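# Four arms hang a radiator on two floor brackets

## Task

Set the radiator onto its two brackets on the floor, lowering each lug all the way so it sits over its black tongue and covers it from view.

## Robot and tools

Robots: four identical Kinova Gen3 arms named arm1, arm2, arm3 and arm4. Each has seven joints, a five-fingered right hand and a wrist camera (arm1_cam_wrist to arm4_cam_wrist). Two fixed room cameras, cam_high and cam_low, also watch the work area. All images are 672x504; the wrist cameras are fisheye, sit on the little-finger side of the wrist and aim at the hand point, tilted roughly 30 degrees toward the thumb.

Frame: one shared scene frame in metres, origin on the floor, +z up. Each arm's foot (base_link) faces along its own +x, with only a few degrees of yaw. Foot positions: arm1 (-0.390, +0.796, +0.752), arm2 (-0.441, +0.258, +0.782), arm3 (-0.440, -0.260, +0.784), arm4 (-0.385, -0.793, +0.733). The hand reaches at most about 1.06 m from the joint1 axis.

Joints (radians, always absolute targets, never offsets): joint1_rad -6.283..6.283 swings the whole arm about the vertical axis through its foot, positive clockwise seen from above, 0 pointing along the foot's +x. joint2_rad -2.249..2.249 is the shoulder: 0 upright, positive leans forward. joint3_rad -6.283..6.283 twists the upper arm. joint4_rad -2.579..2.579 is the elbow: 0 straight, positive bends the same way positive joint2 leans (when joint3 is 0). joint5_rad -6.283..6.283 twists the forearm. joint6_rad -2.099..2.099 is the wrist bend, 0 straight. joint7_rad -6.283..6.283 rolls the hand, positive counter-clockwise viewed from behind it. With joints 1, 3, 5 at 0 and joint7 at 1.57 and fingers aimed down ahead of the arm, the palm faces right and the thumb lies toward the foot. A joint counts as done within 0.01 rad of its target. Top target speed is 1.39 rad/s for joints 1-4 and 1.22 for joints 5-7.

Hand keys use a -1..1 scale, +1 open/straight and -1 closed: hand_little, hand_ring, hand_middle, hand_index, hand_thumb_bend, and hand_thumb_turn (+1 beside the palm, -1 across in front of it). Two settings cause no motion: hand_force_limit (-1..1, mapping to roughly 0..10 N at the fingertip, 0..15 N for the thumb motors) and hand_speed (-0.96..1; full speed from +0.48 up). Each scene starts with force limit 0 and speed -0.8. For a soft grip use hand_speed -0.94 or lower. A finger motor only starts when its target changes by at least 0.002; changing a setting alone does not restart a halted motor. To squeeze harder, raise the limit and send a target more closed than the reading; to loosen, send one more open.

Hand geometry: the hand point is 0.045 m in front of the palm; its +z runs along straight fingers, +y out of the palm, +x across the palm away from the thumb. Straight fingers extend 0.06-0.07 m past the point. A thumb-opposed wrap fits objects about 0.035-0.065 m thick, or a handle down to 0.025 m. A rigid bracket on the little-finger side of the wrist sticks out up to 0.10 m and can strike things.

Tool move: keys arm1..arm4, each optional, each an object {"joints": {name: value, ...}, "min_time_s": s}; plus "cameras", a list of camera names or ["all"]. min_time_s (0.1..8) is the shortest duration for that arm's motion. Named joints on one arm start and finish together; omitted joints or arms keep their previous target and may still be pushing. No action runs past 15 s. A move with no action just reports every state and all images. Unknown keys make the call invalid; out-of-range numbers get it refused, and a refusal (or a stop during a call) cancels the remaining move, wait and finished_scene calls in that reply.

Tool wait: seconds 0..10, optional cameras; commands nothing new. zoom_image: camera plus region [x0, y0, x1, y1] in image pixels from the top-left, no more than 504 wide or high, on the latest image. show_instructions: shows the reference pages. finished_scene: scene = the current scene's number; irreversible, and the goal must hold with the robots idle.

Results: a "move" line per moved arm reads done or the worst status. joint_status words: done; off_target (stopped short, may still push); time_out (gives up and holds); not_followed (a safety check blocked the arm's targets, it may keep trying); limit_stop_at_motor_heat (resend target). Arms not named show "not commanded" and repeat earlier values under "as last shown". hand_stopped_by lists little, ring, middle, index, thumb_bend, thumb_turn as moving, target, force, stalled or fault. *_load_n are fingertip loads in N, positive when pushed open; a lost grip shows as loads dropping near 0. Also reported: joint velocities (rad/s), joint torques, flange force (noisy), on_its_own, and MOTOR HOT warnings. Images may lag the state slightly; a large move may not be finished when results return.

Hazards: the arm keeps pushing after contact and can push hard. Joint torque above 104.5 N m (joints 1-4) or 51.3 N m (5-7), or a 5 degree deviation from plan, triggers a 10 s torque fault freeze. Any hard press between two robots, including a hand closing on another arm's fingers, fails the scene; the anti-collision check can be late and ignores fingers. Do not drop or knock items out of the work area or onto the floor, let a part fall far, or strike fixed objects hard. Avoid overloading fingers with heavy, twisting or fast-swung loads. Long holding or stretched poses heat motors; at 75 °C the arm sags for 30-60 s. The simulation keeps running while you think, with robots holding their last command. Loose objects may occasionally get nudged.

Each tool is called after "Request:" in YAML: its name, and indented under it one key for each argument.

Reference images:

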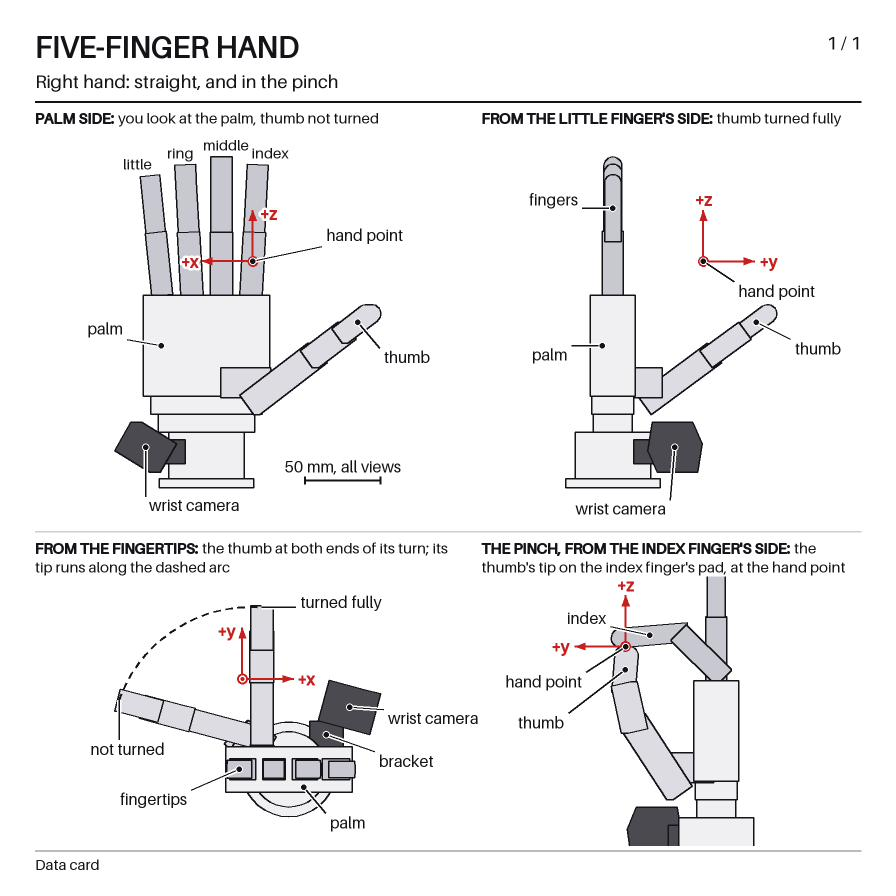

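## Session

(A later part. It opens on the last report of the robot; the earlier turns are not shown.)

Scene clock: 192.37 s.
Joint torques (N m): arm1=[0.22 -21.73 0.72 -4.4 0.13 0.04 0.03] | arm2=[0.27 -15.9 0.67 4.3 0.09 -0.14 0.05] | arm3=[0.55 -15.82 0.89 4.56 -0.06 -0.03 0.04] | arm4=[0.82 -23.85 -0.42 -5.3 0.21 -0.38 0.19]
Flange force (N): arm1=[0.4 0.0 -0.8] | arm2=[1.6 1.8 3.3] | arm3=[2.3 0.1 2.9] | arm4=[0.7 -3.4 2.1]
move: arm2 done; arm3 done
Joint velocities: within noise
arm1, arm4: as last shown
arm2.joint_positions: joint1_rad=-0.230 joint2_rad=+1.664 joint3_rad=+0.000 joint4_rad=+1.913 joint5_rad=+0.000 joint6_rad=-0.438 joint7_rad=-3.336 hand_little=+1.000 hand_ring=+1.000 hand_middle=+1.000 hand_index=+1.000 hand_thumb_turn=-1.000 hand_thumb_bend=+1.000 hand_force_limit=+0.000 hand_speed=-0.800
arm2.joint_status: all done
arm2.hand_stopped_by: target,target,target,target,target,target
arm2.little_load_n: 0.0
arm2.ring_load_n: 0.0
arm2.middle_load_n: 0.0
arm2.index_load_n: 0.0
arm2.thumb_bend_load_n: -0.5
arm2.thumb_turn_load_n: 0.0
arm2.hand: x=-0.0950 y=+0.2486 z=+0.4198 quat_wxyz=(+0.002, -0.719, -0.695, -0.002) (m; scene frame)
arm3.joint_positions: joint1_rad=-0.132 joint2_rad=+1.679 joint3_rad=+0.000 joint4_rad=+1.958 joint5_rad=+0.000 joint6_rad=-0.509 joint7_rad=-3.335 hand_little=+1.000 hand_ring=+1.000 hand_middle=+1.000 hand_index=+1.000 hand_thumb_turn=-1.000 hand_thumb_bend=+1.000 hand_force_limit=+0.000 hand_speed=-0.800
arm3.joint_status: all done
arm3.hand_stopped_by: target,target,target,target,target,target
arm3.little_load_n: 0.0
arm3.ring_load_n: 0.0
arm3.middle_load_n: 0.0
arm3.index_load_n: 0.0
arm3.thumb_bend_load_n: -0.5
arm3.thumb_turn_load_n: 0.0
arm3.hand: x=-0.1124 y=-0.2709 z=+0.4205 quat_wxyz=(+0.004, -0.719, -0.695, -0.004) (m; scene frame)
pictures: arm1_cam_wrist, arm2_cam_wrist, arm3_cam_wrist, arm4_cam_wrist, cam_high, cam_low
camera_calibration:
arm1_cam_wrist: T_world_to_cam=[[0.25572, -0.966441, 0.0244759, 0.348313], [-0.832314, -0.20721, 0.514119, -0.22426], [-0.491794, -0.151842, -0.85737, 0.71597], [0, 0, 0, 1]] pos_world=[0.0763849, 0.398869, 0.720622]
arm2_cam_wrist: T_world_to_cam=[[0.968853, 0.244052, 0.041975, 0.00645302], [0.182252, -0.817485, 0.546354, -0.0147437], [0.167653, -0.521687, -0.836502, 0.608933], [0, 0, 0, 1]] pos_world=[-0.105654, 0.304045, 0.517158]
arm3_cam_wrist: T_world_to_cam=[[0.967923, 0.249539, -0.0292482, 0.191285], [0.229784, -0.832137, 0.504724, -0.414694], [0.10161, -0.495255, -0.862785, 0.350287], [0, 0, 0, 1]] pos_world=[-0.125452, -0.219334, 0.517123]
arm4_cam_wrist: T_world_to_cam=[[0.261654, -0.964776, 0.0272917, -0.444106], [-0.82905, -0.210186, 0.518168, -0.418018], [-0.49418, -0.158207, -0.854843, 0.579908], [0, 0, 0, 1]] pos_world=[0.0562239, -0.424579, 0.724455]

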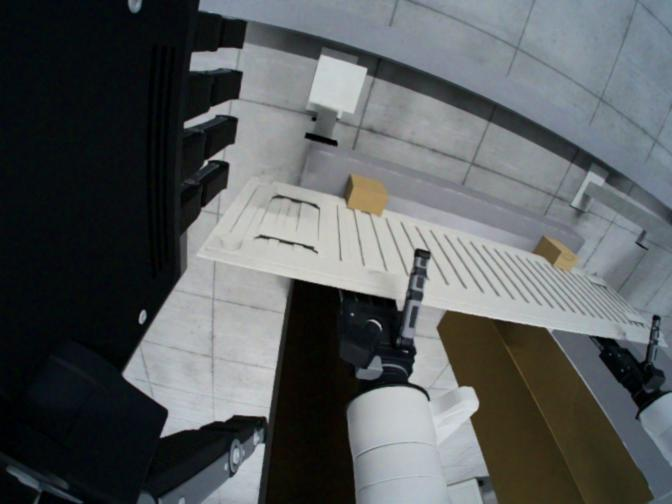

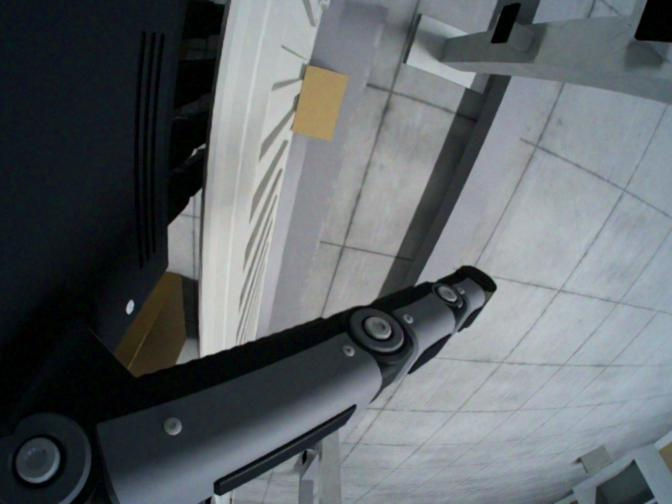

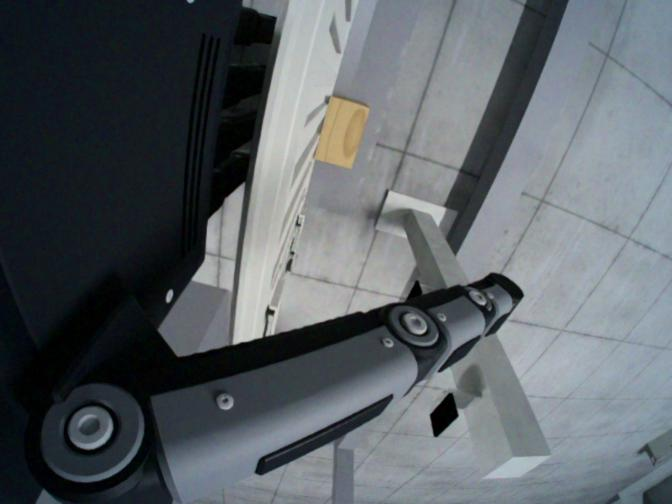

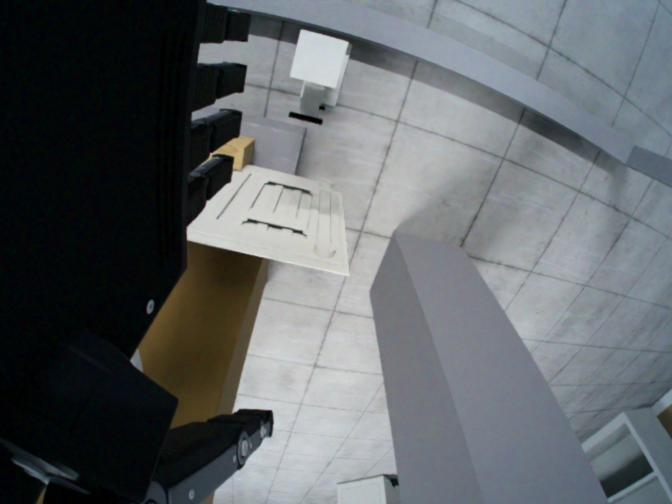

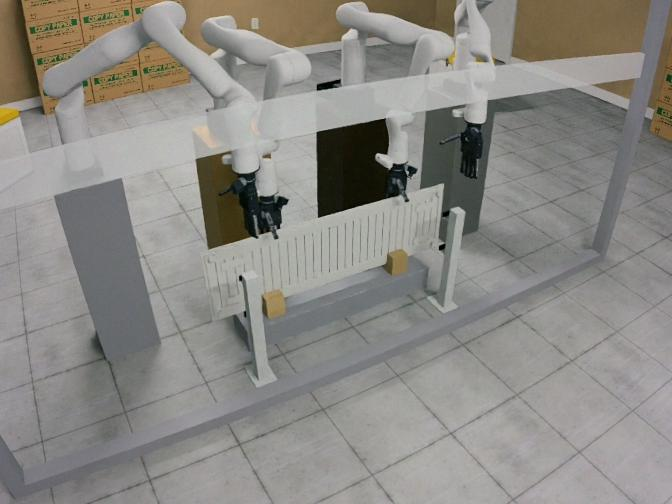

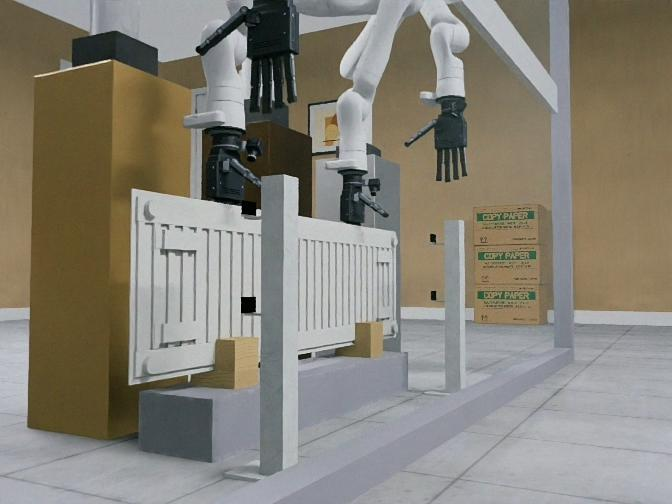

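Request:
move:
  arm2: {"joints":{"joint1_rad":-0.2265,"joint2_rad":1.6568,"joint4_rad":1.8992,"joint6_rad":-0.4177,"joint7_rad":-3.332},"min_time_s":1}
  arm3: {"joints":{"joint1_rad":-0.128,"joint2_rad":1.6720,"joint4_rad":1.9443,"joint6_rad":-0.4887,"joint7_rad":-3.331},"min_time_s":1}
  cameras: ["cam_low"]

Scene clock: 200.13 s.
Joint torques (N m): arm1=[0.22 -21.7 0.73 -4.36 0.16 0.03 0.03] | arm2=[0.25 -16.08 0.66 4.17 0.07 -0.14 0.05] | arm3=[0.55 -15.93 0.91 4.27 -0.04 -0.05 0.11] | arm4=[0.88 -23.8 -0.36 -5.32 0.2 -0.37 0.15]
Flange force (N): arm1=[0.5 0.1 -0.9] | arm2=[1.5 1.9 3.4] | arm3=[2.4 0.0 2.4] | arm4=[0.5 -3.3 2.0]
move: arm2 done; arm3 done
Joint velocities: within noise
arm1, arm4: as last shown
arm2.joint_positions: joint1_rad=-0.227 joint2_rad=+1.657 joint3_rad=+0.000 joint4_rad=+1.899 joint5_rad=+0.000 joint6_rad=-0.418 joint7_rad=-3.332 hand_little=+1.000 hand_ring=+1.000 hand_middle=+1.000 hand_index=+1.000 hand_thumb_turn=-1.000 hand_thumb_bend=+1.000 hand_force_limit=+0.000 hand_speed=-0.800
arm2.joint_status: all done
arm2.hand_stopped_by: target,target,target,target,target,target
arm2.little_load_n: 0.0
arm2.ring_load_n: 0.0
arm2.middle_load_n: 0.0
arm2.index_load_n: 0.0
arm2.thumb_bend_load_n: 0.0
arm2.thumb_turn_load_n: 0.0
arm2.hand: x=-0.0889 y=+0.2484 z=+0.4200 quat_wxyz=(+0.002, -0.719, -0.695, -0.002) (m; scene frame)
arm3.joint_positions: joint1_rad=-0.128 joint2_rad=+1.672 joint3_rad=+0.000 joint4_rad=+1.944 joint5_rad=+0.000 joint6_rad=-0.489 joint7_rad=-3.331 hand_little=+1.000 hand_ring=+1.000 hand_middle=+1.000 hand_index=+1.000 hand_thumb_turn=-1.000 hand_thumb_bend=+1.000 hand_force_limit=+0.000 hand_speed=-0.800
arm3.joint_status: all done
arm3.hand_stopped_by: target,target,target,target,target,target
arm3.little_load_n: 0.0
arm3.ring_load_n: 0.0
arm3.middle_load_n: 0.0
arm3.index_load_n: 0.0
arm3.thumb_bend_load_n: 0.0
arm3.thumb_turn_load_n: 0.0
arm3.hand: x=-0.1065 y=-0.2711 z=+0.4203 quat_wxyz=(+0.004, -0.719, -0.695, -0.004) (m; scene frame)
pictures: cam_low

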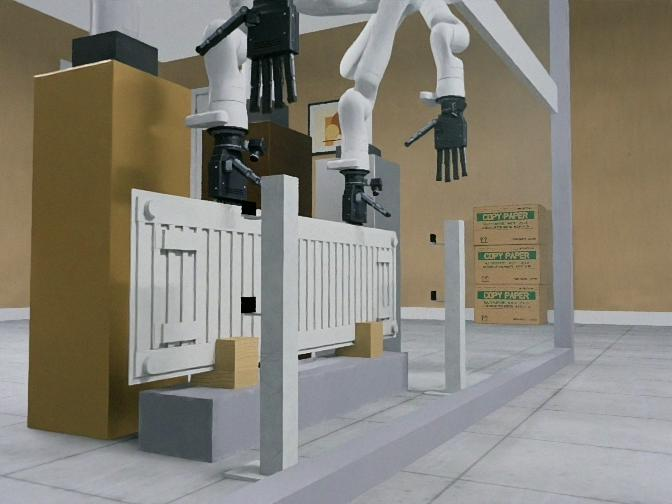

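Request:
move:
  arm2: {"joints":{"joint1_rad":-0.224,"joint2_rad":1.6522,"joint4_rad":1.8903,"joint6_rad":-0.4042,"joint7_rad":-3.3295},"min_time_s":1}
  arm3: {"joints":{"joint1_rad":-0.1256,"joint2_rad":1.6674,"joint4_rad":1.9354,"joint6_rad":-0.4752,"joint7_rad":-3.3286},"min_time_s":1}
  cameras: ["arm2_cam_wrist","arm3_cam_wrist"]

Request:
zoom_image:
  camera: "arm3_cam_wrist"
  region: [180, 100, 420, 350]

Request:
zoom_image:
  camera: "arm2_cam_wrist"
  region: [130, 100, 370, 350]

Scene clock: 205.33 s.
Joint torques (N m): arm1=[0.25 -21.69 0.74 -4.37 0.12 0.02 0.03] | arm2=[0.25 -16.22 0.64 4.05 0.07 -0.13 0.05] | arm3=[0.64 -16.03 0.82 4.22 -0.01 -0.07 0.07] | arm4=[0.85 -23.83 -0.44 -5.28 0.22 -0.36 0.22]
Flange force (N): arm1=[0.5 0.1 -0.9] | arm2=[1.4 1.8 3.4] | arm3=[2.6 0.1 2.5] | arm4=[0.6 -3.5 2.1]
move: arm2 done; arm3 done
Joint velocities: within noise
arm1, arm4: as last shown
arm2.joint_positions: joint1_rad=-0.224 joint2_rad=+1.652 joint3_rad=+0.000 joint4_rad=+1.890 joint5_rad=+0.000 joint6_rad=-0.404 joint7_rad=-3.329 hand_little=+1.000 hand_ring=+1.000 hand_middle=+1.000 hand_index=+1.000 hand_thumb_turn=-1.000 hand_thumb_bend=+1.000 hand_force_limit=+0.000 hand_speed=-0.800
arm2.joint_status: all done
arm2.hand_stopped_by: target,target,target,target,target,target
arm2.little_load_n: 0.0
arm2.ring_load_n: 0.0
arm2.middle_load_n: 0.0
arm2.index_load_n: 0.0
arm2.thumb_bend_load_n: 0.0
arm2.thumb_turn_load_n: 0.0
arm2.hand: x=-0.0848 y=+0.2483 z=+0.4203 quat_wxyz=(+0.002, -0.719, -0.695, -0.002) (m; scene frame)
arm3.joint_positions: joint1_rad=-0.126 joint2_rad=+1.667 joint3_rad=+0.000 joint4_rad=+1.935 joint5_rad=+0.000 joint6_rad=-0.475 joint7_rad=-3.329 hand_little=+1.000 hand_ring=+1.000 hand_middle=+1.000 hand_index=+1.000 hand_thumb_turn=-1.000 hand_thumb_bend=+1.000 hand_force_limit=+0.000 hand_speed=-0.800
arm3.joint_status: all done
arm3.hand_stopped_by: target,target,target,target,target,target
arm3.little_load_n: 0.0
arm3.ring_load_n: 0.0
arm3.middle_load_n: 0.0
arm3.index_load_n: 0.0
arm3.thumb_bend_load_n: -0.5
arm3.thumb_turn_load_n: 0.0
arm3.hand: x=-0.1025 y=-0.2712 z=+0.4203 quat_wxyz=(+0.004, -0.719, -0.695, -0.004) (m; scene frame)
pictures: arm2_cam_wrist, arm3_cam_wrist
camera_calibration:
arm2_cam_wrist: T_world_to_cam=[[0.968836, 0.244131, 0.0419227, -0.00337585], [0.182346, -0.817461, 0.546358, -0.0171215], [0.167653, -0.521687, -0.836502, 0.607485], [0, 0, 0, 1]] pos_world=[-0.0954541, 0.303745, 0.517658]
arm3_cam_wrist: T_world_to_cam=[[0.96792, 0.249545, -0.0292806, 0.181668], [0.229797, -0.832091, 0.504795, -0.417083], [0.101605, -0.49533, -0.862742, 0.34896], [0, 0, 0, 1]] pos_world=[-0.115452, -0.219535, 0.516924]

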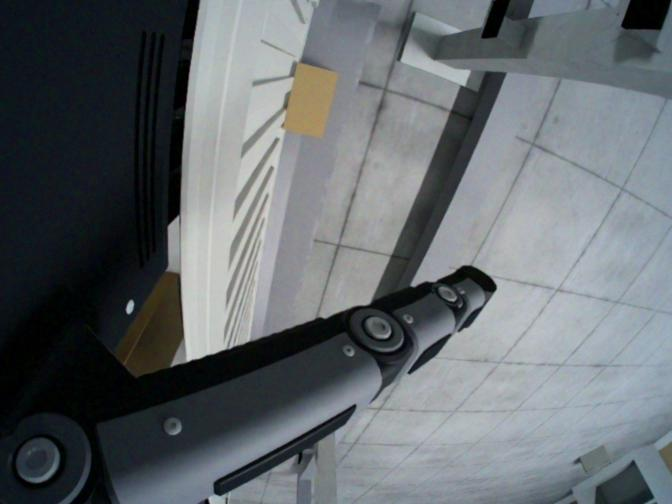

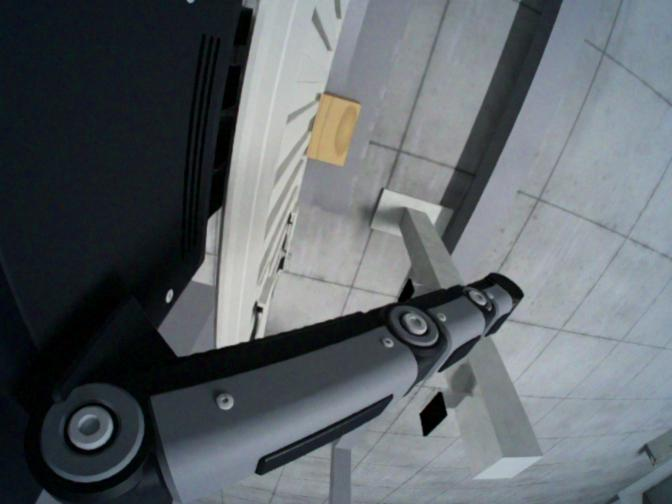

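Scaled by 2.016 from the camera's 672x504 image, which has a finer 960x720 frame.

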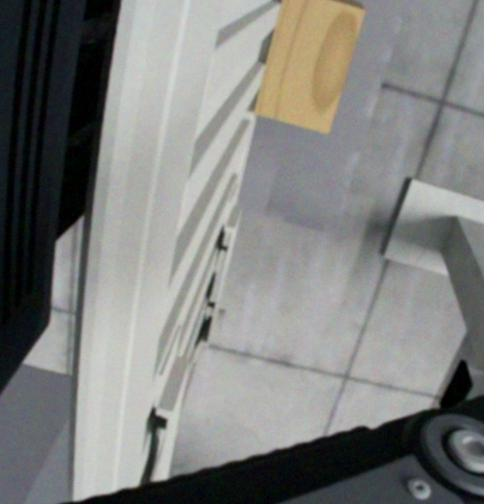

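Scaled by 2.016 from the camera's 672x504 image, which has a finer 960x720 frame.

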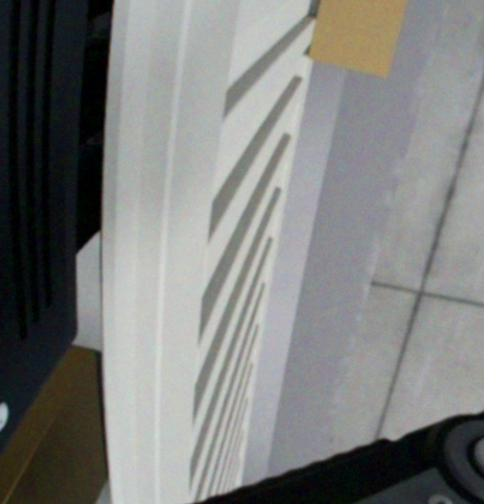

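Request:
move:
  arm2: {"joints":{"joint1_rad":-0.2265,"joint2_rad":1.6568,"joint4_rad":1.8992,"joint6_rad":-0.4177,"joint7_rad":-3.332},"min_time_s":1}
  arm3: {"joints":{"joint1_rad":-0.128,"joint2_rad":1.6720,"joint4_rad":1.9443,"joint6_rad":-0.4887,"joint7_rad":-3.331},"min_time_s":1}

Request:
move:
  arm2: {"joints":{"joint2_rad":1.7030,"joint4_rad":1.8458,"joint6_rad":-0.4102},"min_time_s":1.5}
  arm3: {"joints":{"joint2_rad":1.7171,"joint4_rad":1.8912,"joint6_rad":-0.4807},"min_time_s":1.5}

Request:
move:
  arm2: {"joints":{"joint1_rad":-0.224,"joint2_rad":1.6992,"joint4_rad":1.8366,"joint6_rad":-0.3972,"joint7_rad":-3.3295},"min_time_s":1}
  arm3: {"joints":{"joint1_rad":-0.1256,"joint2_rad":1.7128,"joint4_rad":1.8824,"joint6_rad":-0.4676,"joint7_rad":-3.3286},"min_time_s":1}
  cameras: ["arm2_cam_wrist","arm3_cam_wrist"]

Request:
zoom_image:
  camera: "arm3_cam_wrist"
  region: [180, 100, 420, 350]

Request:
zoom_image:
  camera: "arm2_cam_wrist"
  region: [130, 100, 370, 350]

Scene clock: 225.53 s.
Joint torques (N m): arm1=[0.2 -21.68 0.73 -4.35 0.14 0.02 0.06] | arm2=[0.25 -16.09 0.69 4.14 0.08 -0.14 0.06] | arm3=[0.67 -16.12 0.92 4.3 0 -0.01 0.08] | arm4=[0.87 -23.84 -0.39 -5.26 0.19 -0.39 0.2]
Flange force (N): arm1=[0.5 0.1 -0.9] | arm2=[1.5 1.8 3.3] | arm3=[2.7 -0.4 2.9] | arm4=[0.8 -3.6 2.1]
move: arm2 done; arm3 done
Joint velocities: within noise
arm1, arm4: as last shown
arm2.joint_positions: joint1_rad=-0.227 joint2_rad=+1.657 joint3_rad=+0.000 joint4_rad=+1.899 joint5_rad=+0.000 joint6_rad=-0.418 joint7_rad=-3.332 hand_little=+1.000 hand_ring=+1.000 hand_middle=+1.000 hand_index=+1.000 hand_thumb_turn=-1.000 hand_thumb_bend=+1.000 hand_force_limit=+0.000 hand_speed=-0.800
arm2.joint_status: all done
arm2.hand_stopped_by: target,target,target,target,target,target
arm2.little_load_n: 0.0
arm2.ring_load_n: 0.0
arm2.middle_load_n: 0.0
arm2.index_load_n: 0.0
arm2.thumb_bend_load_n: 0.0
arm2.thumb_turn_load_n: 0.0
arm2.hand: x=-0.0889 y=+0.2484 z=+0.4200 quat_wxyz=(+0.002, -0.719, -0.695, -0.002) (m; scene frame)
arm3.joint_positions: joint1_rad=-0.128 joint2_rad=+1.672 joint3_rad=+0.000 joint4_rad=+1.944 joint5_rad=+0.000 joint6_rad=-0.489 joint7_rad=-3.331 hand_little=+1.000 hand_ring=+1.000 hand_middle=+1.000 hand_index=+1.000 hand_thumb_turn=-1.000 hand_thumb_bend=+1.000 hand_force_limit=+0.000 hand_speed=-0.800
arm3.joint_status: all done
arm3.hand_stopped_by: target,target,target,target,target,target
arm3.little_load_n: 0.0
arm3.ring_load_n: 0.0
arm3.middle_load_n: 0.0
arm3.index_load_n: 0.0
arm3.thumb_bend_load_n: 0.0
arm3.thumb_turn_load_n: 0.0
arm3.hand: x=-0.1065 y=-0.2711 z=+0.4203 quat_wxyz=(+0.004, -0.719, -0.695, -0.004) (m; scene frame)
arm4.middle_load_n: 0.5
arm4.thumb_bend_load_n: -0.5
pictures: none

Scene clock: 227.33 s.
Joint torques (N m): arm1=[0.21 -21.69 0.71 -4.38 0.14 0.03 0.06] | arm2=[0.26 -16 0.66 4.07 0.06 -0.11 0.06] | arm3=[0.64 -15.93 0.84 4.22 0 -0.01 0.11] | arm4=[0.77 -23.79 -0.38 -5.38 0.2 -0.37 0.16]
Flange force (N): arm1=[0.5 0.1 -0.9] | arm2=[1.5 1.7 3.3] | arm3=[2.6 -0.2 2.6] | arm4=[0.4 -3.0 2.0]
move: arm2 done; arm3 done
Joint velocities: within noise
arm1, arm4: as last shown
arm2.joint_positions: joint1_rad=-0.227 joint2_rad=+1.703 joint3_rad=+0.000 joint4_rad=+1.846 joint5_rad=+0.000 joint6_rad=-0.410 joint7_rad=-3.332 hand_little=+1.000 hand_ring=+1.000 hand_middle=+1.000 hand_index=+1.000 hand_thumb_turn=-1.000 hand_thumb_bend=+1.000 hand_force_limit=+0.000 hand_speed=-0.800
arm2.joint_status: all done
arm2.hand_stopped_by: target,target,target,target,target,target
arm2.little_load_n: 0.0
arm2.ring_load_n: 0.0
arm2.middle_load_n: 0.0
arm2.index_load_n: 0.0
arm2.thumb_bend_load_n: -0.5
arm2.thumb_turn_load_n: 0.0
arm2.hand: x=-0.0891 y=+0.2485 z=+0.3998 quat_wxyz=(+0.002, -0.719, -0.695, -0.002) (m; scene frame)
arm3.joint_positions: joint1_rad=-0.128 joint2_rad=+1.717 joint3_rad=+0.000 joint4_rad=+1.891 joint5_rad=+0.000 joint6_rad=-0.481 joint7_rad=-3.331 hand_little=+1.000 hand_ring=+1.000 hand_middle=+1.000 hand_index=+1.000 hand_thumb_turn=-1.000 hand_thumb_bend=+1.000 hand_force_limit=+0.000 hand_speed=-0.800
arm3.joint_status: all done
arm3.hand_stopped_by: target,target,target,target,target,target
arm3.little_load_n: 0.0
arm3.ring_load_n: 0.0
arm3.middle_load_n: 0.0
arm3.index_load_n: 0.0
arm3.thumb_bend_load_n: 0.0
arm3.thumb_turn_load_n: 0.0
arm3.hand: x=-0.1069 y=-0.2709 z=+0.4004 quat_wxyz=(+0.004, -0.719, -0.695, -0.004) (m; scene frame)
arm4.middle_load_n: 0.0
arm4.thumb_bend_load_n: 0.0
pictures: none

Scene clock: 228.63 s.
Joint torques (N m): arm1=[0.19 -21.68 0.7 -4.38 0.14 0.04 0.04] | arm2=[0.55 -18.04 1.1 1.96 -0.15 -1.11 -0.1] | arm3=[0.61 -16.13 0.82 4.18 -0.03 -0.05 0.08] | arm4=[0.81 -23.8 -0.36 -5.3 0.22 -0.36 0.19]
Flange force (N): arm1=[0.4 0.1 -0.9] | arm2=[1.6 -1.6 2.6] | arm3=[2.4 0.0 3.0] | arm4=[0.6 -3.3 2.1]
move: arm2 done; arm3 done
Joint velocities: within noise
arm1, arm4: as last shown
arm2.joint_positions: joint1_rad=-0.224 joint2_rad=+1.699 joint3_rad=+0.000 joint4_rad=+1.837 joint5_rad=+0.000 joint6_rad=-0.397 joint7_rad=-3.330 hand_little=+1.000 hand_ring=+1.000 hand_middle=+1.000 hand_index=+1.000 hand_thumb_turn=-1.000 hand_thumb_bend=+1.000 hand_force_limit=+0.000 hand_speed=-0.800
arm2.joint_status: all done
arm2.hand_stopped_by: target,target,target,target,target,target
arm2.little_load_n: 0.0
arm2.ring_load_n: 0.0
arm2.middle_load_n: 0.0
arm2.index_load_n: 0.0
arm2.thumb_bend_load_n: -0.5
arm2.thumb_turn_load_n: 0.0
arm2.hand: x=-0.0851 y=+0.2484 z=+0.3998 quat_wxyz=(+0.002, -0.719, -0.695, -0.002) (m; scene frame)
arm3.joint_positions: joint1_rad=-0.126 joint2_rad=+1.713 joint3_rad=+0.000 joint4_rad=+1.882 joint5_rad=+0.000 joint6_rad=-0.468 joint7_rad=-3.329 hand_little=+1.000 hand_ring=+1.000 hand_middle=+1.000 hand_index=+1.000 hand_thumb_turn=-1.000 hand_thumb_bend=+1.000 hand_force_limit=+0.000 hand_speed=-0.800
arm3.joint_status: all done
arm3.hand_stopped_by: target,target,target,target,target,target
arm3.little_load_n: 0.0
arm3.ring_load_n: 0.0
arm3.middle_load_n: 0.0
arm3.index_load_n: 0.0
arm3.thumb_bend_load_n: 0.0
arm3.thumb_turn_load_n: 0.0
arm3.hand: x=-0.1029 y=-0.2710 z=+0.4003 quat_wxyz=(+0.004, -0.719, -0.695, -0.004) (m; scene frame)
pictures: arm2_cam_wrist, arm3_cam_wrist
camera_calibration:
arm2_cam_wrist: T_world_to_cam=[[0.968868, 0.244031, 0.0417599, -0.00211132], [0.182353, -0.81748, 0.546327, -0.00584473], [0.167459, -0.521704, -0.83653, 0.590387], [0, 0, 0, 1]] pos_world=[-0.0957542, 0.303745, 0.497158]
arm3_cam_wrist: T_world_to_cam=[[0.96792, 0.249545, -0.0292806, 0.181516], [0.229797, -0.832091, 0.504795, -0.406706], [0.101605, -0.49533, -0.862742, 0.331855], [0, 0, 0, 1]] pos_world=[-0.115952, -0.219335, 0.496924]

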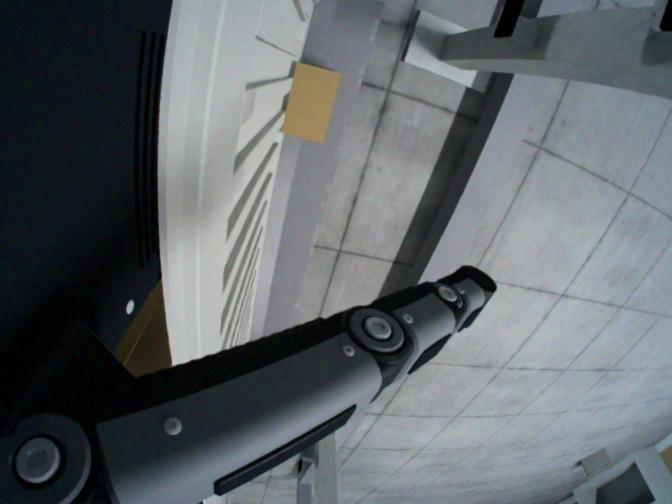

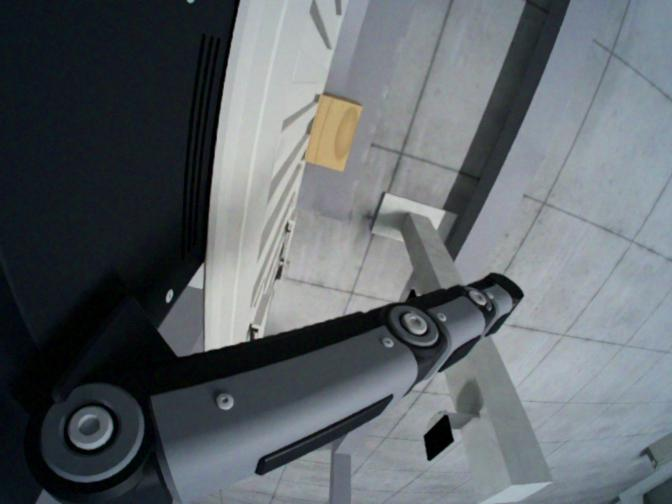

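Scaled by 2.016 from the camera's 672x504 image, which has a finer 960x720 frame.

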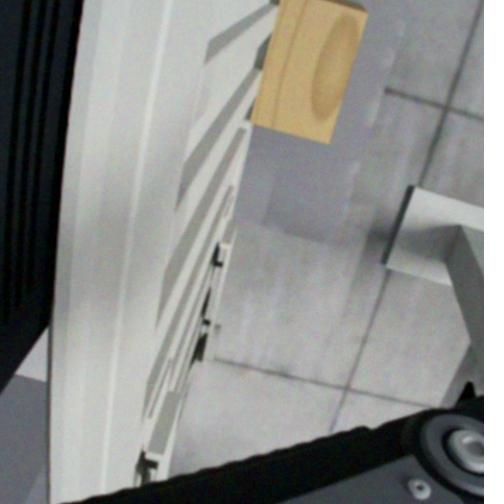

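Scaled by 2.016 from the camera's 672x504 image, which has a finer 960x720 frame.

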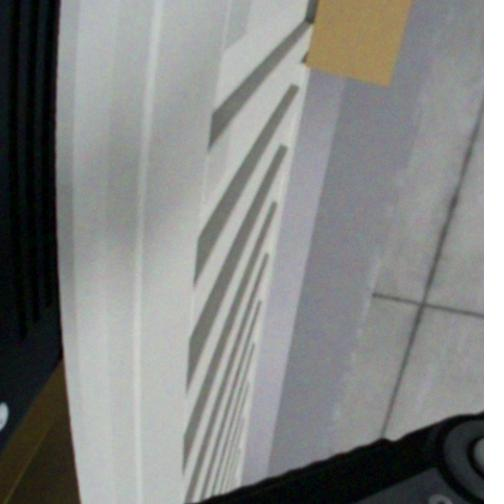

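Request:
move:
  arm3: {"joints":{"joint1_rad":-0.1247,"joint2_rad":1.7112,"joint4_rad":1.8791,"joint6_rad":-0.4626,"joint7_rad":-3.3277},"min_time_s":1}

Scene clock: 232.40 s.
Joint torques (N m): arm1=[0.23 -21.73 0.74 -4.35 0.14 0.04 0.03] | arm2=[0.52 -18.06 1.07 1.95 -0.15 -1.12 -0.09] | arm3=[0.58 -16.09 0.87 4.14 0.01 -0.04 0.06] | arm4=[0.8 -23.81 -0.38 -5.29 0.23 -0.36 0.16]
Flange force (N): arm1=[0.6 0.1 -0.8] | arm2=[1.5 -1.6 2.7] | arm3=[2.5 0.0 2.8] | arm4=[0.7 -3.3 2.1]
move: arm3 done
Joint velocities: within noise
arm1.joint_positions: joint1_rad=+0.696 joint2_rad=+1.170 joint3_rad=+0.000 joint4_rad=+1.367 joint5_rad=+0.000 joint6_rad=+0.605 joint7_rad=-4.082 hand_little=+1.000 hand_ring=+1.000 hand_middle=+1.000 hand_index=+1.000 hand_thumb_turn=+1.000 hand_thumb_bend=+1.000 hand_force_limit=+0.000 hand_speed=-0.800
arm1.joint_status: not commanded
arm1.hand_stopped_by: target,target,target,target,target,target
arm1.little_load_n: 0.0
arm1.ring_load_n: 0.0
arm1.middle_load_n: 0.0
arm1.index_load_n: 0.0
arm1.thumb_bend_load_n: 0.0
arm1.thumb_turn_load_n: 0.0
arm1.hand: x=+0.0225 y=+0.3806 z=+0.6240 quat_wxyz=(-0.004, -1.000, +0.000, -0.001) (m; scene frame)
arm2: as last shown
arm2.thumb_bend_load_n: 0.0
arm3.joint_positions: joint1_rad=-0.125 joint2_rad=+1.711 joint3_rad=+0.000 joint4_rad=+1.879 joint5_rad=+0.000 joint6_rad=-0.463 joint7_rad=-3.328 hand_little=+1.000 hand_ring=+1.000 hand_middle=+1.000 hand_index=+1.000 hand_thumb_turn=-1.000 hand_thumb_bend=+1.000 hand_force_limit=+0.000 hand_speed=-0.800
arm3.joint_status: all done
arm3.hand_stopped_by: target,target,target,target,target,target
arm3.little_load_n: 0.0
arm3.ring_load_n: 0.0
arm3.middle_load_n: 0.0
arm3.index_load_n: 0.0
arm3.thumb_bend_load_n: 0.0
arm3.thumb_turn_load_n: 0.0
arm3.hand: x=-0.1015 y=-0.2711 z=+0.4002 quat_wxyz=(+0.004, -0.719, -0.695, -0.004) (m; scene frame)
arm4.joint_positions: joint1_rad=-0.812 joint2_rad=+1.166 joint3_rad=+0.000 joint4_rad=+1.277 joint5_rad=+0.000 joint6_rad=+0.698 joint7_rad=+0.747 hand_little=+1.000 hand_ring=+1.000 hand_middle=+1.000 hand_index=+1.000 hand_thumb_turn=+1.000 hand_thumb_bend=+1.000 hand_force_limit=+0.000 hand_speed=-0.800
arm4.joint_status: not commanded
arm4.hand_stopped_by: target,target,target,target,target,target
arm4.little_load_n: 0.0
arm4.ring_load_n: 0.0
arm4.middle_load_n: 0.0
arm4.index_load_n: 0.0
arm4.thumb_bend_load_n: -0.5
arm4.thumb_turn_load_n: 0.0
arm4.hand: x=+0.0027 y=-0.4369 z=+0.6242 quat_wxyz=(-0.002, +1.000, +0.001, +0.002) (m; scene frame)
pictures: none

Request:
move:
  arm3: {"joints":{"joint1_rad":-0.1238,"joint2_rad":1.7096,"joint4_rad":1.8758,"joint6_rad":-0.4576,"joint7_rad":-3.3268},"min_time_s":1}

Scene clock: 239.10 s.
Joint torques (N m): arm1=[0.24 -21.67 0.7 -4.32 0.12 0.04 0.07] | arm2=[0.25 -16.18 0.64 3.98 0.06 -0.13 0.04] | arm3=[0.92 -18.03 1.25 2.1 -0.24 -0.96 -0.14] | arm4=[0.89 -23.75 -0.37 -5.25 0.19 -0.38 0.19]
Flange force (N): arm1=[0.7 0.1 -0.9] | arm2=[1.4 1.7 3.4] | arm3=[2.6 -3.5 2.0] | arm4=[0.7 -3.6 2.0]
move: arm3 done
Joint velocities: within noise
arm1, arm2, arm4: as last shown
arm1.ring_load_n: 0.5
arm2.little_load_n: 0.5
arm3.joint_positions: joint1_rad=-0.124 joint2_rad=+1.710 joint3_rad=+0.000 joint4_rad=+1.876 joint5_rad=+0.000 joint6_rad=-0.458 joint7_rad=-3.327 hand_little=+1.000 hand_ring=+1.000 hand_middle=+1.000 hand_index=+1.000 hand_thumb_turn=-1.000 hand_thumb_bend=+1.000 hand_force_limit=+0.000 hand_speed=-0.800
arm3.joint_status: all done
arm3.hand_stopped_by: target,target,target,target,target,target
arm3.little_load_n: 0.0
arm3.ring_load_n: 0.0
arm3.middle_load_n: 0.0
arm3.index_load_n: 0.0
arm3.thumb_bend_load_n: 0.0
arm3.thumb_turn_load_n: 0.0
arm3.hand: x=-0.1000 y=-0.2711 z=+0.4002 quat_wxyz=(+0.004, -0.719, -0.695, -0.004) (m; scene frame)
arm4.index_load_n: -0.5
arm4.thumb_bend_load_n: 0.0
pictures: none

Request:
move:
  arm2: {"joints":{"hand_force_limit":0.6,"hand_speed":-0.85,"hand_thumb_bend":-1}}
  arm3: {"joints":{"hand_force_limit":0.6,"hand_speed":-0.85,"hand_thumb_bend":-1}}
  cameras: ["all"]

Request:
zoom_image:
  camera: "arm3_cam_wrist"
  region: [180, 100, 420, 400]

Request:
zoom_image:
  camera: "arm1_cam_wrist"
  region: [280, 180, 672, 440]

Scene clock: 253.33 s.
Joint torques (N m): arm1=[0.18 -21.7 0.73 -4.35 0.17 0.05 0.03] | arm2=[0.43 -14.71 -0.02 7.1 -0.28 1.23 -0.41] | arm3=[1.35 -18.85 0.98 2.57 -0.84 -0.88 -0.75] | arm4=[0.88 -23.84 -0.43 -5.39 0.19 -0.4 0.2]
Flange force (N): arm1=[0.5 0.2 -0.9] | arm2=[0.9 6.1 7.9] | arm3=[1.8 -3.5 5.1] | arm4=[0.3 -3.3 2.0]
move: arm2 off_target; arm3 off_target
Joint velocities: within noise
arm1, arm4: as last shown
arm1.ring_load_n: 0.0
arm2.joint_positions: joint1_rad=-0.224 joint2_rad=+1.699 joint3_rad=+0.000 joint4_rad=+1.837 joint5_rad=+0.000 joint6_rad=-0.397 joint7_rad=-3.329 hand_little=+1.000 hand_ring=+1.000 hand_middle=+1.000 hand_index=+1.000 hand_thumb_turn=-1.000 hand_thumb_bend=-0.589 hand_force_limit=+0.600 hand_speed=-0.850
arm2.joint_status: hand_thumb_bend off_target (ended at -0.589, target -1.000); the others done
arm2.hand_stopped_by: target,target,target,target,force,target
arm2.little_load_n: 0.0
arm2.ring_load_n: 0.0
arm2.middle_load_n: 0.0
arm2.index_load_n: 0.0
arm2.thumb_bend_load_n: 11.5
arm2.thumb_turn_load_n: 1.0
arm2.hand: x=-0.0851 y=+0.2484 z=+0.3998 quat_wxyz=(+0.002, -0.719, -0.695, -0.002) (m; scene frame)
arm3.joint_positions: joint1_rad=-0.124 joint2_rad=+1.710 joint3_rad=+0.000 joint4_rad=+1.876 joint5_rad=+0.000 joint6_rad=-0.458 joint7_rad=-3.327 hand_little=+1.000 hand_ring=+1.000 hand_middle=+1.000 hand_index=+1.000 hand_thumb_turn=-1.000 hand_thumb_bend=-0.594 hand_force_limit=+0.600 hand_speed=-0.850
arm3.joint_status: hand_thumb_bend off_target (ended at -0.594, target -1.000); the others done
arm3.hand_stopped_by: target,target,target,target,force,target
arm3.little_load_n: 0.0
arm3.ring_load_n: 0.0
arm3.middle_load_n: 0.0
arm3.index_load_n: 0.0
arm3.thumb_bend_load_n: 12.0
arm3.thumb_turn_load_n: 1.0
arm3.hand: x=-0.1000 y=-0.2711 z=+0.4002 quat_wxyz=(+0.004, -0.719, -0.695, -0.004) (m; scene frame)
arm4.index_load_n: 0.0
arm4.thumb_bend_load_n: -0.5
pictures: arm1_cam_wrist, arm2_cam_wrist, arm3_cam_wrist, arm4_cam_wrist, cam_high, cam_low
camera_calibration:
arm1_cam_wrist: T_world_to_cam=[[0.25572, -0.966441, 0.0244759, 0.348313], [-0.832314, -0.20721, 0.514119, -0.22426], [-0.491794, -0.151842, -0.85737, 0.71597], [0, 0, 0, 1]] pos_world=[0.0763849, 0.398869, 0.720622]
arm2_cam_wrist: T_world_to_cam=[[0.96885, 0.244111, 0.0417076, -0.00213561], [0.182447, -0.817456, 0.546331, -0.00576327], [0.167459, -0.521704, -0.83653, 0.59044], [0, 0, 0, 1]] pos_world=[-0.0957541, 0.303845, 0.497158]
arm3_cam_wrist: T_world_to_cam=[[0.967918, 0.249529, -0.0294964, 0.178739], [0.229894, -0.83209, 0.504752, -0.407395], [0.101407, -0.49534, -0.86276, 0.331399], [0, 0, 0, 1]] pos_world=[-0.112953, -0.219435, 0.496823]
arm4_cam_wrist: T_world_to_cam=[[0.261654, -0.964776, 0.0272917, -0.444106], [-0.82905, -0.210186, 0.518168, -0.418018], [-0.49418, -0.158207, -0.854843, 0.579908], [0, 0, 0, 1]] pos_world=[0.0562239, -0.424579, 0.724455]

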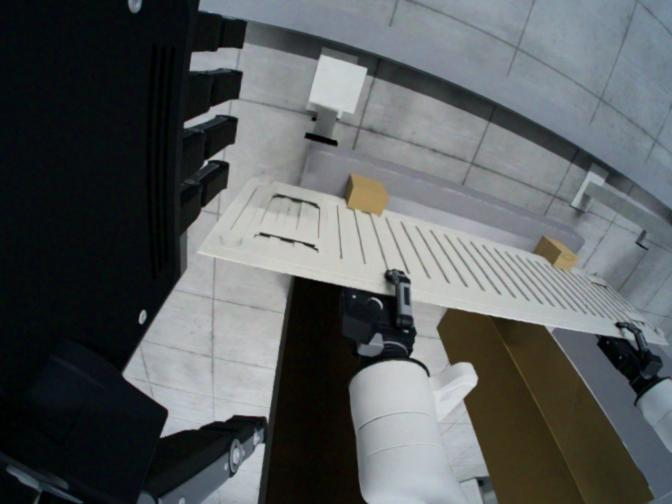

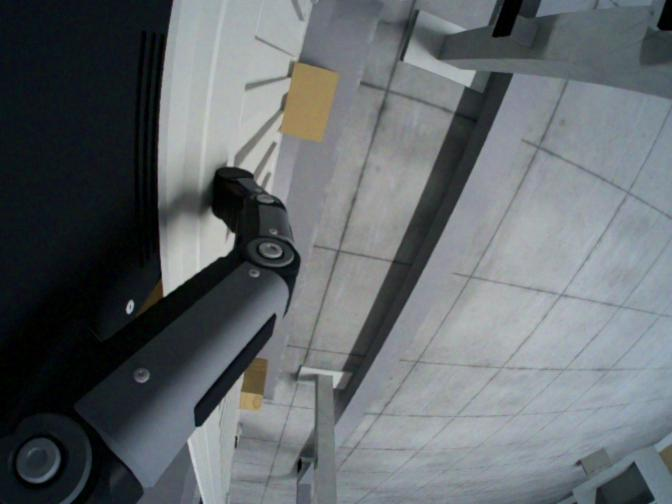

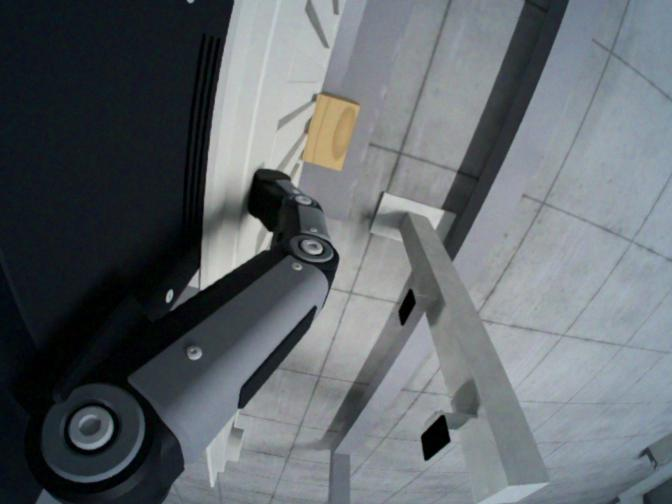

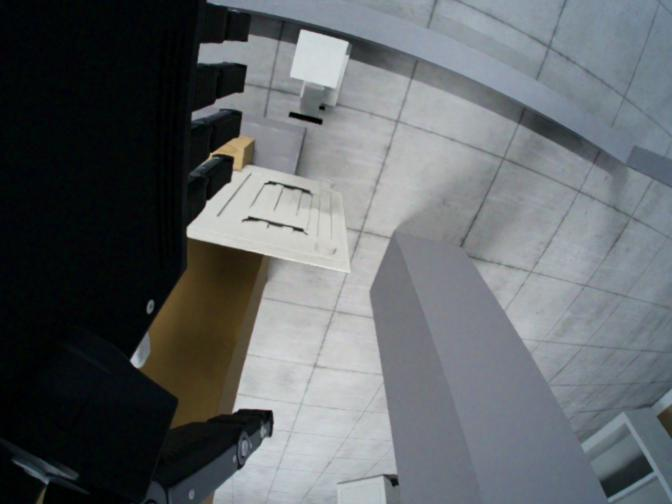

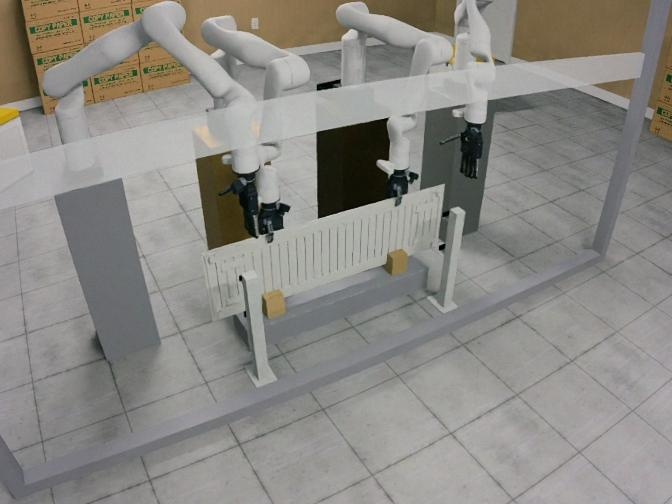

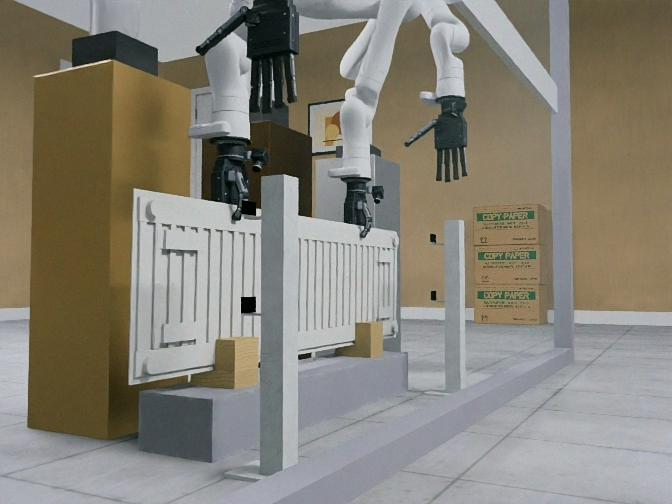

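Scaled by 1.680 from the camera's 672x504 image, which has a finer 960x720 frame.

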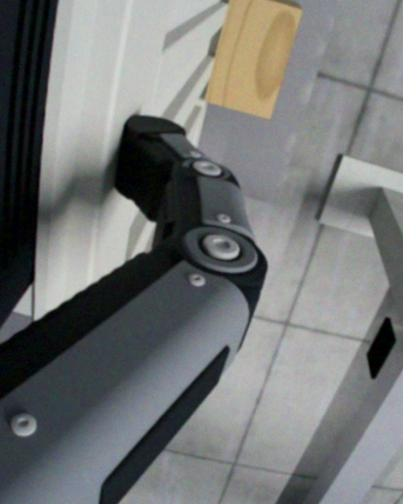

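Scaled by 1.286 from the camera's 672x504 image, which has a finer 960x720 frame.

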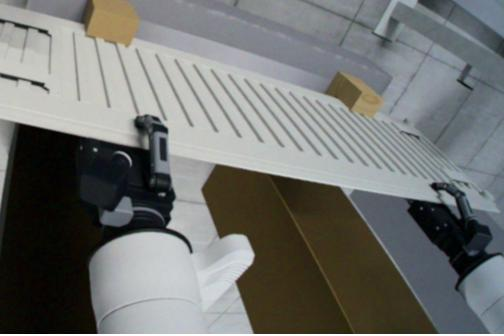

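Request:
move:
  arm2: {"joints":{"hand_force_limit":-0.6,"hand_speed":-0.92,"hand_little":-0.6,"hand_ring":-0.6,"hand_middle":-0.6,"hand_index":-0.6}}
  arm3: {"joints":{"hand_force_limit":-0.6,"hand_speed":-0.92,"hand_little":-0.6,"hand_ring":-0.6,"hand_middle":-0.6,"hand_index":-0.6}}
  cameras: ["arm1_cam_wrist"]

Scene clock: 266.57 s.
Joint torques (N m): arm1=[0.21 -21.68 0.72 -4.39 0.15 0.04 0.05] | arm2=[0.89 -16.25 1.58 5.42 -0.37 0.07 -0.19] | arm3=[1.51 -20.3 2.16 0.21 -1.06 -2.11 -0.54] | arm4=[0.82 -23.78 -0.42 -5.29 0.18 -0.38 0.17]
Flange force (N): arm1=[0.4 0.0 -1.0] | arm2=[3.0 4.1 7.4] | arm3=[2.7 -6.4 2.5] | arm4=[0.7 -3.4 2.0]
move: arm2 off_target; arm3 off_target
Joint velocities: within noise
arm1, arm4: as last shown
arm2.joint_positions: joint1_rad=-0.224 joint2_rad=+1.699 joint3_rad=+0.000 joint4_rad=+1.837 joint5_rad=+0.000 joint6_rad=-0.397 joint7_rad=-3.330 hand_little=+0.942 hand_ring=+0.949 hand_middle=+0.882 hand_index=+0.935 hand_thumb_turn=-1.000 hand_thumb_bend=-0.589 hand_force_limit=-0.600 hand_speed=-0.920
arm2.joint_status: hand_little off_target (ended at +0.942, target -0.600); hand_ring off_target (ended at +0.949, target -0.600); hand_middle off_target (ended at +0.882, target -0.600); hand_index off_target (ended at +0.935, target -0.600); the others done
arm2.hand_stopped_by: force,force,force,force,force,target
arm2.little_load_n: 2.5
arm2.ring_load_n: 1.5
arm2.middle_load_n: 4.5
arm2.index_load_n: 4.5
arm2.thumb_bend_load_n: 12.0
arm2.thumb_turn_load_n: 1.0
arm2.hand: x=-0.0851 y=+0.2484 z=+0.3998 quat_wxyz=(+0.002, -0.719, -0.695, -0.002) (m; scene frame)
arm3.joint_positions: joint1_rad=-0.124 joint2_rad=+1.710 joint3_rad=+0.000 joint4_rad=+1.876 joint5_rad=+0.000 joint6_rad=-0.458 joint7_rad=-3.327 hand_little=+0.941 hand_ring=+0.964 hand_middle=+0.958 hand_index=+0.949 hand_thumb_turn=-1.000 hand_thumb_bend=-0.594 hand_force_limit=-0.600 hand_speed=-0.920
arm3.joint_status: hand_little off_target (ended at +0.941, target -0.600); hand_ring off_target (ended at +0.964, target -0.600); hand_middle off_target (ended at +0.958, target -0.600); hand_index off_target (ended at +0.949, target -0.600); the others done
arm3.hand_stopped_by: force,force,force,force,force,target
arm3.little_load_n: 2.0
arm3.ring_load_n: 1.5
arm3.middle_load_n: 4.0
arm3.index_load_n: 1.5
arm3.thumb_bend_load_n: 12.5
arm3.thumb_turn_load_n: 1.0
arm3.hand: x=-0.1000 y=-0.2711 z=+0.4002 quat_wxyz=(+0.004, -0.719, -0.695, -0.004) (m; scene frame)
arm4.thumb_bend_load_n: 0.0
arm4.thumb_turn_load_n: 0.5
pictures: arm1_cam_wrist
camera_calibration:
arm1_cam_wrist: T_world_to_cam=[[0.25572, -0.966441, 0.0244759, 0.348313], [-0.832314, -0.20721, 0.514119, -0.22426], [-0.491794, -0.151842, -0.85737, 0.71597], [0, 0, 0, 1]] pos_world=[0.0763849, 0.398869, 0.720622]

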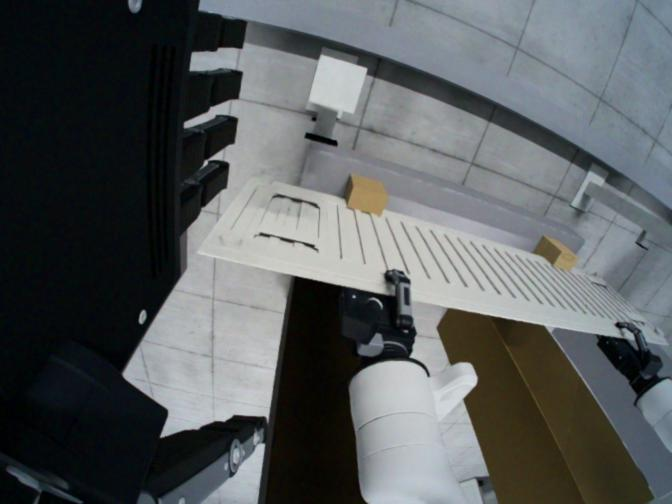

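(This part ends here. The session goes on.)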